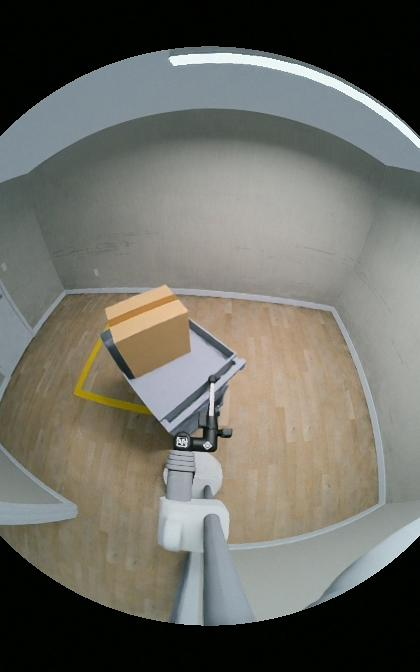

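move(
  r1={"base":{"strafe_m":0.6,"translate_m":-0.08},"contact_limits":{"strafe_m":0.8}},
  blocking=false,
  cameras=[],
)

wait(
  seconds=6,
  cameras=["r1_head_camera","r1_head_right_camera"],
)

Scene clock: 779.43 s.
move: r1 moving
r1.base_odometry: x=-0.989 y=+0.806 heading=+0.838
r1.turned_by_wheels: -0.001
r1.turned_by_imu: -0.002
r1.base_tilt: forward=-1.6 right=+1.2
r1.lidar_m: 0.25 0.25 2.86 2.07 1.10 4.17 0.61 0.63 0.94 1.93 2.04 0.51
r1.base_status: translate_m moving; strafe_m moving
r1.joint_positions: lift_m=+0.684 arm_m=+0.000 wrist_yaw_rad=-0.008 wrist_pitch_rad=+0.002 wrist_roll_rad=+1.569 gripper_m=-0.034
r1.joint_status: not commanded
r1.measured_speeds: translate_m=-0.017 strafe_m=+0.132 rotate_rad=-0.008 lift_m=+0.000 arm_m=+0.000 wrist_yaw_rad=-0.054 wrist_pitch_rad=+0.000 wrist_roll_rad=+0.000
r1.motor_effort: lift_m=+14(15) arm_m=-2(4) wheel_0=-18(18) wheel_1=+7(9) wheel_2=-3(4)
r1.servo_current: wrist_yaw_rad=39(59) wrist_pitch_rad=46(46) wrist_roll_rad=52(59) gripper_m=52(65)
r1.contact_limits: strafe_m 0.8
r1.hand_pose: x=+0.4586 y=-0.0897 z=+0.8621 quat_wxyz=(+0.708, +0.707, -0.002, -0.003) (m; r1's base frame)
r1.wrist_depth_mm: - - - - - 1756 1229 / - - - - - 1756 1229 / - - - 250 345 1661 1182 / - - - 208 312 1618 1182 / - - - 177 249 1756 1281 / - - 182 190 180 1618 - / - 141 382 - 193 133 -
r2: as last shown
r2.base_tilt: forward=-0.7 right=+0.0
r2.lidar_m: 0.43 0.39 5.13 3.64 1.77 1.36 1.36 0.96 0.75 0.74 0.61 0.45
r2.motor_effort: lift_m=+18(19) arm_m=-7(7) wheel_0=+0(0) wheel_1=-5(6) wheel_2=+8(9)
r2.servo_current: wrist_yaw_rad=52(65) wrist_pitch_rad=39(46) wrist_roll_rad=52(52) gripper_m=117(117)
r2.contact_limits: translate_m 1
r2.wrist_depth_mm: - - - 161 210 172 - / - - - 162 211 169 - / - - - 163 221 175 - / - - - 166 216 176 - / - - - 166 217 172 153 / - - 185 166 180 173 154 / - - - - 211 158 -
pictures: none
No camera images: "cameras" was empty.

Scene clock: 782.37 s.
earlier move: r1 done
r1.base_odometry: x=-1.460 y=+1.128 heading=+0.839
r1.turned_by_wheels: +0.001
r1.turned_by_imu: +0.002
r1.base_tilt: forward=-1.6 right=+1.3
r1.lidar_m: 0.38 0.40 2.26 1.72 0.69 0.62 - 0.83 0.82 2.50 2.61 0.41
r1.base_status: done
r1.joint_positions: lift_m=+0.684 arm_m=+0.000 wrist_yaw_rad=-0.003 wrist_pitch_rad=+0.002 wrist_roll_rad=+1.569 gripper_m=-0.034
r1.joint_status: not commanded
r1.measured_speeds: all 0
r1.motor_effort: lift_m=+15(15) arm_m=-3(4) wheel_0=-2(23) wheel_1=-2(9) wheel_2=+3(6)
r1.servo_current: wrist_yaw_rad=39(85) wrist_pitch_rad=46(52) wrist_roll_rad=52(72) gripper_m=52(65)
r1.contact_limits: strafe_m 0.8
r1.hand_pose: x=+0.4591 y=-0.0882 z=+0.8621 quat_wxyz=(+0.708, +0.707, +0.000, -0.001) (m; r1's base frame)
r1.wrist_depth_mm: - - - 168 228 260 1160 / - - - 228 229 1661 - / - - - 228 229 - - / - 430 427 168 229 - - / - 442 439 168 228 - - / - 459 185 185 229 - - / - 153 473 154 229 133 -
r2.base_odometry: x=-2.918 y=+0.426 heading=-2.331
r2.turned_by_wheels: +0.000
r2.turned_by_imu: +0.000
r2.base_tilt: forward=-0.6 right=+0.0
r2.lidar_m: 0.41 0.38 5.14 3.62 1.74 1.37 1.35 0.96 0.75 0.73 0.59 0.45
r2.base_status: not commanded
r2.joint_positions: lift_m=+0.800 arm_m=+0.000 wrist_yaw_rad=+0.851 wrist_pitch_rad=+0.001 wrist_roll_rad=+0.000 gripper_m=-0.034
r2.joint_status: not commanded
r2.measured_speeds: all 0
r2.motor_effort: lift_m=+18(19) arm_m=-7(7) wheel_0=+0(1) wheel_1=-5(6) wheel_2=+8(9)
r2.servo_current: wrist_yaw_rad=46(65) wrist_pitch_rad=39(46) wrist_roll_rad=52(65) gripper_m=111(117)
r2.contact_limits: translate_m 1
r2.hand_pose: x=+0.4270 y=+0.1591 z=+0.9778 quat_wxyz=(+0.911, +0.000, +0.000, +0.413) (m; r2's base frame)
r2.wrist_depth_mm: - - - 161 210 172 - / - - - 162 211 169 - / - - - 163 220 175 - / - - - 166 216 176 - / - - - 166 217 171 154 / - - 185 166 180 172 154 / - - - - 211 159 -
wait: 2.93 of 6 s (r1 has come to rest)
pictures: r1_head_camera, r1_head_right_camera
Images, in order (width x height): r1_head_camera 420x560, r1_head_right_camera 420x672.

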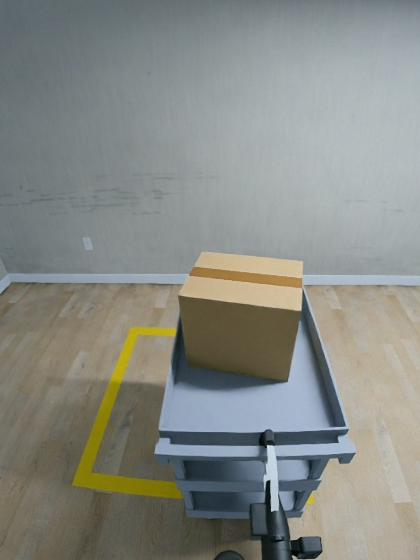

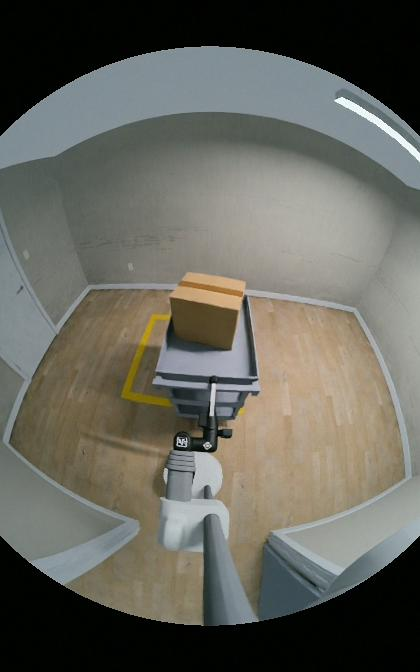

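move(
  r1={"base":{"strafe_m":-0.2},"contact_limits":{"strafe_m":0.8}},
  blocking=false,
  cameras=[],
)

wait(
  seconds=4,
  cameras=[],
)

move(
  r1={"base":{"translate_m":0.23,"strafe_m":0.06},"contact_limits":{"translate_m":0.8}},
  blocking=false,
  cameras=[],
)

wait(
  seconds=4,
  cameras=["r1_head_camera","r1_head_right_camera"],
)

Scene clock: 793.47 s.
move: r1 moving
r1.base_odometry: x=-1.434 y=+1.104 heading=+0.840
r1.turned_by_wheels: +0.001
r1.turned_by_imu: +0.001
r1.base_tilt: forward=-1.6 right=+1.2
r1.lidar_m: 0.39 0.39 2.29 1.68 0.67 0.63 - 0.81 0.79 2.47 2.59 0.44
r1.base_status: strafe_m moving
r1.joint_positions: lift_m=+0.684 arm_m=+0.000 wrist_yaw_rad=+0.005 wrist_pitch_rad=+0.002 wrist_roll_rad=+1.569 gripper_m=-0.034
r1.joint_status: not commanded
r1.measured_speeds: translate_m=+0.000 strafe_m=-0.140 rotate_rad=-0.001 lift_m=+0.000 arm_m=+0.000 wrist_yaw_rad=+0.014 wrist_pitch_rad=+0.000 wrist_roll_rad=+0.000
r1.motor_effort: lift_m=+14(15) arm_m=-3(4) wheel_0=+15(15) wheel_1=-10(10) wheel_2=+1(2)
r1.servo_current: wrist_yaw_rad=65(65) wrist_pitch_rad=39(46) wrist_roll_rad=59(65) gripper_m=52(59)
r1.contact_limits: strafe_m 0.8
r1.hand_pose: x=+0.4597 y=-0.0859 z=+0.8621 quat_wxyz=(+0.708, +0.707, +0.002, +0.001) (m; r1's base frame)
r1.wrist_depth_mm: - - - 163 224 248 1138 / - - - 224 224 1661 1255 / - - - 165 225 - - / - 427 427 165 226 - - / - 445 442 167 226 - - / - 459 452 185 228 - - / - 154 480 167 229 134 -
r2: as last shown
r2.base_tilt: forward=-0.7 right=+0.0
r2.lidar_m: 0.42 0.35 5.12 3.61 1.71 1.38 1.36 0.97 0.77 0.74 0.62 0.46
r2.motor_effort: lift_m=+18(19) arm_m=-7(7) wheel_0=+0(0) wheel_1=-5(6) wheel_2=+8(9)
r2.servo_current: wrist_yaw_rad=52(52) wrist_pitch_rad=33(46) wrist_roll_rad=46(59) gripper_m=117(117)
r2.contact_limits: translate_m 1
r2.wrist_depth_mm: - - - 161 209 171 - / - - - 162 211 169 - / - - - 163 220 175 - / - - - 166 216 176 - / - - - 166 217 172 153 / - - 185 166 180 172 154 / - - - - 211 159 -
pictures: none
No camera images: "cameras" was empty.

Scene clock: 794.93 s.
earlier move: r1 done
r1.base_odometry: x=-1.312 y=+0.995 heading=+0.840
r1.turned_by_wheels: +0.000
r1.turned_by_imu: +0.000
r1.base_tilt: forward=-1.6 right=+1.2
r1.lidar_m: 0.36 0.35 2.48 1.74 0.76 0.85 1.47 0.67 0.79 2.30 2.43 0.45
r1.base_status: done
r1.joint_positions: lift_m=+0.684 arm_m=+0.000 wrist_yaw_rad=+0.005 wrist_pitch_rad=+0.002 wrist_roll_rad=+1.569 gripper_m=-0.034
r1.joint_status: not commanded
r1.measured_speeds: all 0
r1.motor_effort: lift_m=+14(15) arm_m=+3(4) wheel_0=+3(16) wheel_1=+3(10) wheel_2=+2(4)
r1.servo_current: wrist_yaw_rad=59(78) wrist_pitch_rad=46(52) wrist_roll_rad=52(65) gripper_m=46(59)
r1.contact_limits: strafe_m 0.8
r1.hand_pose: x=+0.4598 y=-0.0858 z=+0.8621 quat_wxyz=(+0.708, +0.707, +0.003, +0.001) (m; r1's base frame)
r1.wrist_depth_mm: - - - - 265 272 1118 / - - - 193 256 1537 1160 / - - - 187 248 1756 - / - - - 241 240 - - / - 436 430 175 235 - - / - 433 436 185 227 - - / - 154 436 164 220 125 -
r2.base_odometry: x=-2.918 y=+0.426 heading=-2.331
r2.turned_by_wheels: +0.000
r2.turned_by_imu: +0.000
r2.base_tilt: forward=-0.6 right=+0.0
r2.lidar_m: 0.44 0.38 5.12 3.62 1.74 1.39 1.35 0.96 0.73 0.72 0.62 0.45
r2.base_status: not commanded
r2.joint_positions: lift_m=+0.800 arm_m=+0.000 wrist_yaw_rad=+0.851 wrist_pitch_rad=+0.001 wrist_roll_rad=+0.000 gripper_m=-0.034
r2.joint_status: not commanded
r2.measured_speeds: all 0
r2.motor_effort: lift_m=+18(19) arm_m=-7(7) wheel_0=+0(1) wheel_1=-6(6) wheel_2=+8(9)
r2.servo_current: wrist_yaw_rad=33(65) wrist_pitch_rad=39(46) wrist_roll_rad=52(59) gripper_m=111(117)
r2.contact_limits: translate_m 1
r2.hand_pose: x=+0.4270 y=+0.1591 z=+0.9778 quat_wxyz=(+0.911, +0.000, +0.000, +0.413) (m; r2's base frame)
r2.wrist_depth_mm: - - - 161 210 172 - / - - - 162 211 168 - / - - - 163 220 175 - / - - - 166 216 176 - / - - - 166 217 172 153 / - - 185 167 179 172 154 / - - - - 211 158 -
wait: 1.47 of 4 s (r1 has come to rest)
pictures: none
No camera images: "cameras" was empty.

Scene clock: 795.43 s.
move: r1 moving
r1.base_odometry: x=-1.297 y=+1.023 heading=+0.839
r1.turned_by_wheels: +0.000
r1.turned_by_imu: +0.000
r1.base_tilt: forward=-1.7 right=+1.3
r1.lidar_m: 0.32 0.33 2.48 1.84 0.75 0.80 1.51 0.71 0.83 2.32 2.44 0.46
r1.base_status: translate_m moving; strafe_m moving
r1.joint_positions: lift_m=+0.684 arm_m=+0.000 wrist_yaw_rad=-0.004 wrist_pitch_rad=+0.002 wrist_roll_rad=+1.569 gripper_m=-0.034
r1.joint_status: not commanded
r1.measured_speeds: translate_m=+0.117 strafe_m=+0.031 rotate_rad=-0.006 lift_m=+0.000 arm_m=+0.000 wrist_yaw_rad=-0.054 wrist_pitch_rad=+0.000 wrist_roll_rad=+0.000
r1.motor_effort: lift_m=+14(15) arm_m=+3(4) wheel_0=+8(10) wheel_1=+6(9) wheel_2=-16(16)
r1.servo_current: wrist_yaw_rad=33(72) wrist_pitch_rad=46(46) wrist_roll_rad=46(52) gripper_m=52(59)
r1.contact_limits: translate_m 0.8
r1.hand_pose: x=+0.4590 y=-0.0885 z=+0.8621 quat_wxyz=(+0.708, +0.707, -0.001, -0.002) (m; r1's base frame)
r1.wrist_depth_mm: - - - - 278 1708 1182 / - - - - 264 291 289 / - - - - 253 1808 1255 / - - - - 240 1708 - / - 433 427 427 231 - - / - 427 189 196 182 - - / - 153 421 158 211 138 -
r2: as last shown
r2.base_tilt: forward=-0.7 right=+0.0
r2.lidar_m: 0.43 0.39 5.12 3.65 1.75 1.38 1.36 0.97 0.74 0.73 0.60 0.45
r2.motor_effort: lift_m=+18(18) arm_m=-7(7) wheel_0=+0(0) wheel_1=-5(6) wheel_2=+8(8)
r2.servo_current: wrist_yaw_rad=46(59) wrist_pitch_rad=46(46) wrist_roll_rad=52(59) gripper_m=111(111)
r2.contact_limits: translate_m 1
r2.wrist_depth_mm: - - - 161 210 172 - / - - - 163 212 169 - / - - - 163 220 175 - / - - - 165 216 176 - / - - - 166 216 172 153 / - - 185 166 180 173 153 / - - - - 211 159 -
pictures: none
No camera images: "cameras" was empty.

Scene clock: 797.13 s.
earlier move: r1 done
r1.base_odometry: x=-1.203 y=+1.206 heading=+0.840
r1.turned_by_wheels: +0.001
r1.turned_by_imu: +0.000
r1.base_tilt: forward=-1.6 right=+1.2
r1.lidar_m: 0.31 0.31 2.41 2.33 0.99 0.86 1.74 0.88 1.12 2.36 2.50 0.46
r1.base_status: done
r1.joint_positions: lift_m=+0.684 arm_m=+0.000 wrist_yaw_rad=-0.003 wrist_pitch_rad=+0.002 wrist_roll_rad=+1.569 gripper_m=-0.034
r1.joint_status: not commanded
r1.measured_speeds: all 0
r1.motor_effort: lift_m=+15(15) arm_m=-4(4) wheel_0=+3(10) wheel_1=+2(10) wheel_2=+1(22)
r1.servo_current: wrist_yaw_rad=39(85) wrist_pitch_rad=39(52) wrist_roll_rad=52(59) gripper_m=59(65)
r1.contact_limits: translate_m 0.8
r1.hand_pose: x=+0.4591 y=-0.0882 z=+0.8621 quat_wxyz=(+0.708, +0.707, +0.000, -0.001) (m; r1's base frame)
r1.wrist_depth_mm: - - - 236 - 1618 1255 / - - - 214 297 304 304 / - - - - 267 1661 1281 / - - - 189 253 1576 - / - 433 433 178 238 - - / - 424 190 - 183 - - / - 144 407 143 209 135 -
r2.base_odometry: x=-2.918 y=+0.426 heading=-2.331
r2.turned_by_wheels: +0.000
r2.turned_by_imu: +0.000
r2.base_tilt: forward=-0.7 right=+0.1
r2.lidar_m: 0.43 0.38 5.13 3.62 1.74 1.39 1.35 0.96 0.76 0.74 0.59 0.46
r2.base_status: not commanded
r2.joint_positions: lift_m=+0.800 arm_m=+0.000 wrist_yaw_rad=+0.851 wrist_pitch_rad=+0.001 wrist_roll_rad=+0.000 gripper_m=-0.034
r2.joint_status: not commanded
r2.measured_speeds: all 0
r2.motor_effort: lift_m=+18(19) arm_m=-7(7) wheel_0=+0(1) wheel_1=-5(6) wheel_2=+8(9)
r2.servo_current: wrist_yaw_rad=52(59) wrist_pitch_rad=39(46) wrist_roll_rad=46(59) gripper_m=117(117)
r2.contact_limits: translate_m 1
r2.hand_pose: x=+0.4270 y=+0.1591 z=+0.9778 quat_wxyz=(+0.911, +0.000, +0.000, +0.413) (m; r2's base frame)
r2.wrist_depth_mm: - - - 161 210 172 - / - - - 162 211 168 - / - - - 163 220 175 - / - - - 166 216 176 - / - - - 166 217 172 153 / - - 185 166 180 173 154 / - - - - 211 159 -
wait: 1.70 of 4 s (r1 has come to rest)
pictures: r1_head_camera, r1_head_right_camera
Images, in order (width x height): r1_head_camera 420x560, r1_head_right_camera 420x672.

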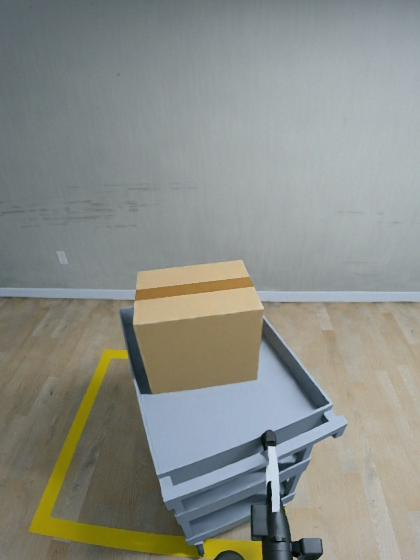

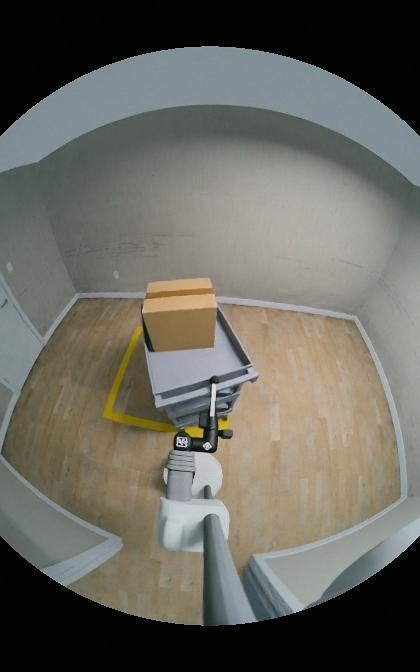

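move(
  r1={"base":{"strafe_m":0.28,"translate_m":0.03},"contact_limits":{"strafe_m":0.8}},
  blocking=false,
  cameras=[],
)

wait(
  seconds=5,
  cameras=["r1_head_camera","r1_head_right_camera"],
)

Scene clock: 801.77 s.
move: r1 moving
r1.base_odometry: x=-1.226 y=+1.231 heading=+0.839
r1.turned_by_wheels: -0.002
r1.turned_by_imu: -0.002
r1.base_tilt: forward=-1.6 right=+1.3
r1.lidar_m: 0.31 0.28 2.37 2.30 1.02 0.86 1.92 0.89 1.14 2.39 2.53 0.45
r1.base_status: translate_m moving; strafe_m moving
r1.joint_positions: lift_m=+0.684 arm_m=+0.000 wrist_yaw_rad=-0.010 wrist_pitch_rad=+0.002 wrist_roll_rad=+1.569 gripper_m=-0.034
r1.joint_status: not commanded
r1.measured_speeds: translate_m=+0.015 strafe_m=+0.131 rotate_rad=+0.003 lift_m=+0.000 arm_m=+0.000 wrist_yaw_rad=-0.012 wrist_pitch_rad=+0.000 wrist_roll_rad=+0.000
r1.motor_effort: lift_m=+14(15) arm_m=+0(4) wheel_0=-18(18) wheel_1=+8(10) wheel_2=-10(10)
r1.servo_current: wrist_yaw_rad=72(72) wrist_pitch_rad=33(46) wrist_roll_rad=46(52) gripper_m=52(59)
r1.contact_limits: strafe_m 0.8
r1.hand_pose: x=+0.4584 y=-0.0903 z=+0.8621 quat_wxyz=(+0.708, +0.707, -0.003, -0.004) (m; r1's base frame)
r1.wrist_depth_mm: - - - 236 - 1618 1255 / - - - 213 298 306 309 / - - - - 268 1661 1229 / - - - 187 250 1708 - / - 430 433 176 235 - - / - 424 185 189 180 - - / - 146 404 141 207 135 -
r2: as last shown
r2.lidar_m: 0.42 0.39 5.13 3.60 1.75 1.38 1.34 0.94 0.76 0.74 0.61 0.45
r2.servo_current: wrist_yaw_rad=59(59) wrist_pitch_rad=46(46) wrist_roll_rad=52(52) gripper_m=111(117)
r2.contact_limits: translate_m 1
r2.wrist_depth_mm: - - - 161 210 172 - / - - - 162 211 168 - / - - - 163 221 175 - / - - - 166 216 176 - / - - - 166 216 172 153 / - - 185 166 179 173 154 / - - - - 211 158 -
pictures: none
No camera images: "cameras" was empty.

Scene clock: 803.60 s.
earlier move: r1 done
r1.base_odometry: x=-1.391 y=+1.415 heading=+0.840
r1.turned_by_wheels: +0.001
r1.turned_by_imu: +0.001
r1.base_tilt: forward=-1.6 right=+1.2
r1.lidar_m: 0.38 0.37 2.13 2.06 1.05 0.77 - 1.10 1.13 2.66 2.73 0.44
r1.base_status: done
r1.joint_positions: lift_m=+0.684 arm_m=+0.000 wrist_yaw_rad=-0.003 wrist_pitch_rad=+0.002 wrist_roll_rad=+1.569 gripper_m=-0.034
r1.joint_status: not commanded
r1.measured_speeds: all 0
r1.motor_effort: lift_m=+14(15) arm_m=-4(4) wheel_0=-4(18) wheel_1=-2(10) wheel_2=+0(12)
r1.servo_current: wrist_yaw_rad=52(85) wrist_pitch_rad=39(46) wrist_roll_rad=33(65) gripper_m=52(59)
r1.contact_limits: strafe_m 0.8
r1.hand_pose: x=+0.4591 y=-0.0882 z=+0.8621 quat_wxyz=(+0.708, +0.707, +0.000, -0.001) (m; r1's base frame)
r1.wrist_depth_mm: - - - 177 239 272 1138 / - - - 175 236 1576 - / - - - 173 234 - - / - 430 433 231 233 - - / - 439 439 170 230 - - / - 445 185 186 229 - - / - 138 462 153 225 134 -
r2.base_odometry: x=-2.918 y=+0.426 heading=-2.331
r2.turned_by_wheels: +0.000
r2.turned_by_imu: +0.000
r2.base_tilt: forward=-0.7 right=+0.1
r2.lidar_m: 0.42 0.39 5.14 3.61 1.78 1.38 1.36 0.97 0.75 0.75 0.62 0.46
r2.base_status: not commanded
r2.joint_positions: lift_m=+0.800 arm_m=+0.000 wrist_yaw_rad=+0.851 wrist_pitch_rad=+0.001 wrist_roll_rad=+0.000 gripper_m=-0.034
r2.joint_status: not commanded
r2.measured_speeds: all 0
r2.motor_effort: lift_m=+18(19) arm_m=-7(7) wheel_0=+0(1) wheel_1=-5(6) wheel_2=+8(9)
r2.servo_current: wrist_yaw_rad=59(65) wrist_pitch_rad=39(46) wrist_roll_rad=39(59) gripper_m=111(117)
r2.contact_limits: translate_m 1
r2.hand_pose: x=+0.4270 y=+0.1591 z=+0.9778 quat_wxyz=(+0.911, +0.000, +0.000, +0.413) (m; r2's base frame)
r2.wrist_depth_mm: - - - 161 210 172 - / - - - 162 211 169 - / - - - 164 220 175 - / - - - 166 216 176 - / - - - 166 217 172 153 / - - 185 166 180 173 154 / - - - - 211 158 -
wait: 1.83 of 5 s (r1 has come to rest)
pictures: r1_head_camera, r1_head_right_camera
Images, in order (width x height): r1_head_camera 420x560, r1_head_right_camera 420x672.

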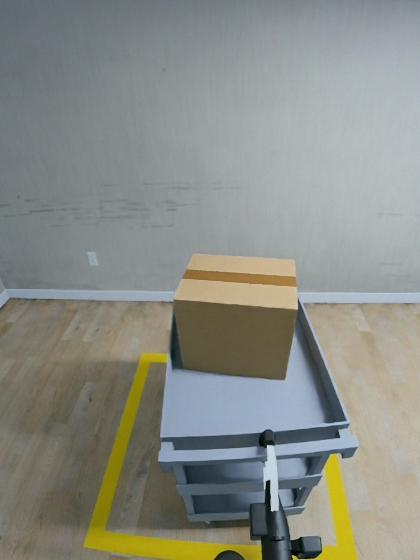

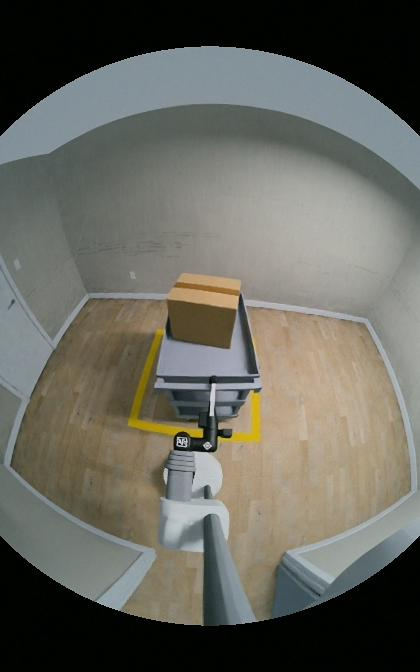

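move(
  r1={"base":{"translate_m":0.07},"contact_limits":{"translate_m":0.8}},
  blocking=false,
  cameras=[],
)

wait(
  seconds=3,
  cameras=[],
)

move(
  r1={"joints":{"gripper_m":0.09}},
  blocking=false,
  cameras=[],
)

wait(
  seconds=2.5,
  cameras=["r1_head_camera"],
)

Scene clock: 810.83 s.
move: r1 moving
r1.base_odometry: x=-1.370 y=+1.438 heading=+0.839
r1.turned_by_wheels: -0.001
r1.turned_by_imu: +0.001
r1.base_tilt: forward=-1.6 right=+1.3
r1.lidar_m: 0.37 0.38 2.10 2.03 1.06 0.79 - 1.11 1.20 2.65 2.70 0.44
r1.base_status: translate_m moving
r1.joint_positions: lift_m=+0.684 arm_m=+0.000 wrist_yaw_rad=-0.007 wrist_pitch_rad=+0.002 wrist_roll_rad=+1.569 gripper_m=-0.034
r1.joint_status: not commanded
r1.measured_speeds: translate_m=+0.126 strafe_m=+0.004 rotate_rad=-0.016 lift_m=+0.000 arm_m=+0.000 wrist_yaw_rad=-0.028 wrist_pitch_rad=+0.000 wrist_roll_rad=+0.000
r1.motor_effort: lift_m=+15(15) arm_m=+5(5) wheel_0=+7(10) wheel_1=+6(8) wheel_2=-19(19)
r1.servo_current: wrist_yaw_rad=65(65) wrist_pitch_rad=39(46) wrist_roll_rad=46(59) gripper_m=52(59)
r1.contact_limits: translate_m 0.8
r1.hand_pose: x=+0.4586 y=-0.0894 z=+0.8621 quat_wxyz=(+0.708, +0.707, -0.002, -0.003) (m; r1's base frame)
r1.wrist_depth_mm: - - - - 245 260 272 / - - - - 240 1661 1255 / - - - - 236 - - / - 433 430 430 231 - - / - 436 433 208 227 - - / - 436 185 165 182 - - / - 144 449 143 219 - -
r2: as last shown
r2.lidar_m: 0.44 0.38 5.13 3.66 1.75 1.40 1.35 0.97 0.76 0.74 0.61 0.45
r2.motor_effort: lift_m=+18(18) arm_m=-7(7) wheel_0=+0(0) wheel_1=-5(6) wheel_2=+8(9)
r2.servo_current: wrist_yaw_rad=65(65) wrist_pitch_rad=39(46) wrist_roll_rad=39(59) gripper_m=111(117)
r2.contact_limits: translate_m 1
r2.wrist_depth_mm: - - - 161 210 172 - / - - - 162 211 168 - / - - - 163 220 175 - / - - - 166 216 176 - / - - - 165 216 172 153 / - - 185 166 180 172 154 / - - - - 211 158 -
pictures: none
No camera images: "cameras" was empty.

Scene clock: 811.67 s.
earlier move: r1 done
r1.base_odometry: x=-1.344 y=+1.467 heading=+0.841
r1.turned_by_wheels: +0.002
r1.turned_by_imu: +0.001
r1.base_tilt: forward=-1.5 right=+1.3
r1.lidar_m: 0.38 0.37 2.10 2.05 1.11 0.85 - 1.13 1.25 2.66 2.64 0.43
r1.base_status: done
r1.joint_positions: lift_m=+0.684 arm_m=+0.000 wrist_yaw_rad=+0.004 wrist_pitch_rad=+0.002 wrist_roll_rad=+1.569 gripper_m=-0.034
r1.joint_status: not commanded
r1.measured_speeds: all 0
r1.motor_effort: lift_m=+14(15) arm_m=-4(5) wheel_0=+4(10) wheel_1=+2(8) wheel_2=+5(19)
r1.servo_current: wrist_yaw_rad=52(72) wrist_pitch_rad=46(46) wrist_roll_rad=39(78) gripper_m=59(59)
r1.contact_limits: translate_m 0.8
r1.hand_pose: x=+0.4597 y=-0.0863 z=+0.8621 quat_wxyz=(+0.708, +0.707, +0.002, +0.001) (m; r1's base frame)
r1.wrist_depth_mm: - - - 178 241 259 258 / - - - 176 238 1661 1229 / - - - 174 236 - - / - 433 430 172 231 - - / - 439 439 170 229 - - / - 445 190 184 228 - - / - 145 459 165 223 126 -
r2.base_odometry: x=-2.918 y=+0.426 heading=-2.331
r2.turned_by_wheels: +0.000
r2.turned_by_imu: +0.000
r2.base_tilt: forward=-0.6 right=+0.1
r2.lidar_m: 0.42 0.39 5.12 3.64 1.76 1.39 1.36 0.95 0.76 0.72 0.58 0.45
r2.base_status: not commanded
r2.joint_positions: lift_m=+0.800 arm_m=+0.000 wrist_yaw_rad=+0.851 wrist_pitch_rad=+0.001 wrist_roll_rad=+0.000 gripper_m=-0.034
r2.joint_status: not commanded
r2.measured_speeds: all 0
r2.motor_effort: lift_m=+18(19) arm_m=-7(7) wheel_0=+0(1) wheel_1=-5(6) wheel_2=+8(9)
r2.servo_current: wrist_yaw_rad=52(65) wrist_pitch_rad=39(46) wrist_roll_rad=52(59) gripper_m=104(117)
r2.contact_limits: translate_m 1
r2.hand_pose: x=+0.4270 y=+0.1591 z=+0.9778 quat_wxyz=(+0.911, +0.000, +0.000, +0.413) (m; r2's base frame)
r2.wrist_depth_mm: - - - 161 210 172 - / - - - 162 212 169 - / - - - 163 220 175 - / - - - 166 215 176 - / - - - 166 217 172 153 / - - 185 167 180 173 154 / - - - - 211 159 -
wait: 0.83 of 3 s (r1 has come to rest)
pictures: none
No camera images: "cameras" was empty.

Scene clock: 812.17 s.
move: r1 moving
r1.base_odometry: x=-1.344 y=+1.467 heading=+0.840
r1.turned_by_wheels: +0.000
r1.turned_by_imu: +0.000
r1.base_tilt: forward=-1.6 right=+1.2
r1.lidar_m: 0.38 0.40 2.11 2.04 1.13 0.84 - 1.15 1.24 2.67 2.66 0.44
r1.base_status: not commanded
r1.joint_positions: lift_m=+0.684 arm_m=+0.000 wrist_yaw_rad=+0.003 wrist_pitch_rad=+0.002 wrist_roll_rad=+1.569 gripper_m=-0.009
r1.joint_status: gripper_m moving
r1.measured_speeds: translate_m=+0.000 strafe_m=+0.000 rotate_rad=+0.000 lift_m=+0.000 arm_m=+0.000 wrist_yaw_rad=-0.017 wrist_pitch_rad=+0.000 wrist_roll_rad=+0.000
r1.motor_effort: lift_m=+14(15) arm_m=-1(4) wheel_0=+4(5) wheel_1=+1(2) wheel_2=+1(5)
r1.servo_current: wrist_yaw_rad=46(72) wrist_pitch_rad=39(52) wrist_roll_rad=52(65) gripper_m=52(65)
r1.contact_limits: translate_m 0.8
r1.hand_pose: x=+0.4595 y=-0.0865 z=+0.8621 quat_wxyz=(+0.708, +0.707, +0.002, +0.001) (m; r1's base frame)
r1.wrist_depth_mm: - - - 182 245 258 272 / - - - 180 242 1618 1255 / - - - 177 237 - - / - 433 436 176 236 - - / - 442 439 173 233 - - / - 449 193 189 229 - - / - 146 459 139 226 - -
r2: as last shown
r2.base_tilt: forward=-0.6 right=+0.0
r2.lidar_m: 0.43 0.37 5.13 3.61 1.75 1.38 1.35 0.95 0.74 0.75 0.61 0.44
r2.motor_effort: lift_m=+18(18) arm_m=-7(7) wheel_0=+0(1) wheel_1=-5(6) wheel_2=+8(9)
r2.servo_current: wrist_yaw_rad=52(59) wrist_pitch_rad=39(46) wrist_roll_rad=46(52) gripper_m=111(111)
r2.contact_limits: translate_m 1
r2.wrist_depth_mm: - - - 161 210 172 - / - - - 162 211 169 - / - - - 163 220 175 - / - - - 166 216 176 - / - - - 165 217 172 153 / - - 185 166 180 173 154 / - - - - 211 158 -
pictures: none
No camera images: "cameras" was empty.

Scene clock: 813.60 s.
earlier move: r1 done
r1.base_odometry: x=-1.344 y=+1.467 heading=+0.840
r1.turned_by_wheels: +0.000
r1.turned_by_imu: +0.000
r1.base_tilt: forward=-1.6 right=+1.3
r1.lidar_m: 0.38 0.39 2.11 2.04 1.14 0.84 - 1.13 1.28 2.66 2.66 0.44
r1.base_status: not commanded
r1.joint_positions: lift_m=+0.684 arm_m=+0.000 wrist_yaw_rad=+0.002 wrist_pitch_rad=+0.001 wrist_roll_rad=+1.569 gripper_m=+0.090
r1.joint_status: all done
r1.measured_speeds: all 0
r1.motor_effort: lift_m=+15(15) arm_m=+4(4) wheel_0=+1(5) wheel_1=+1(2) wheel_2=+0(5)
r1.servo_current: wrist_yaw_rad=39(72) wrist_pitch_rad=39(52) wrist_roll_rad=52(65) gripper_m=39(104)
r1.contact_limits: translate_m 0.8
r1.hand_pose: x=+0.4594 y=-0.0869 z=+0.8622 quat_wxyz=(+0.708, +0.707, +0.001, +0.000) (m; r1's base frame)
r1.wrist_depth_mm: - - - 203 267 274 274 / - - - 259 262 1430 1229 / - - - 195 256 - - / - 473 459 193 252 - - / - 445 452 247 247 - - / - 452 214 186 196 - - / - 173 466 143 239 - -
r2.base_odometry: x=-2.918 y=+0.426 heading=-2.331
r2.turned_by_wheels: +0.000
r2.turned_by_imu: +0.000
r2.base_tilt: forward=-0.6 right=+0.0
r2.lidar_m: 0.43 0.39 5.09 3.61 1.72 1.38 1.36 1.00 0.77 0.74 0.59 0.45
r2.base_status: not commanded
r2.joint_positions: lift_m=+0.800 arm_m=+0.000 wrist_yaw_rad=+0.851 wrist_pitch_rad=+0.001 wrist_roll_rad=+0.000 gripper_m=-0.034
r2.joint_status: not commanded
r2.measured_speeds: all 0
r2.motor_effort: lift_m=+18(19) arm_m=-7(7) wheel_0=+0(1) wheel_1=-5(6) wheel_2=+8(9)
r2.servo_current: wrist_yaw_rad=46(65) wrist_pitch_rad=46(46) wrist_roll_rad=46(52) gripper_m=111(117)
r2.contact_limits: translate_m 1
r2.hand_pose: x=+0.4270 y=+0.1591 z=+0.9778 quat_wxyz=(+0.911, +0.000, +0.000, +0.413) (m; r2's base frame)
r2.wrist_depth_mm: - - - 161 209 172 - / - - - 162 211 169 - / - - - 163 220 175 - / - - - 166 216 176 - / - - - 166 217 172 153 / - - 185 166 179 173 154 / - - - - 211 158 -
wait: 1.43 of 2.5 s (r1 has come to rest)
pictures: r1_head_camera
Images, in order (width x height): r1_head_camera 420x560.

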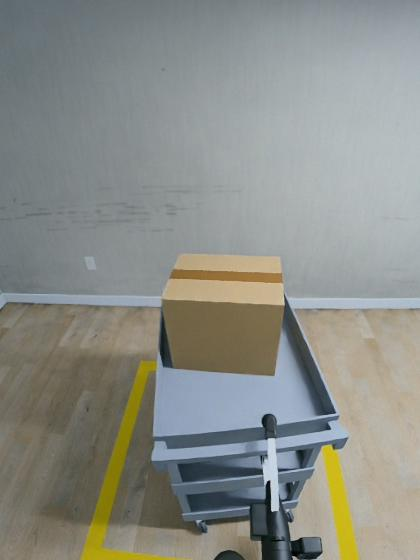

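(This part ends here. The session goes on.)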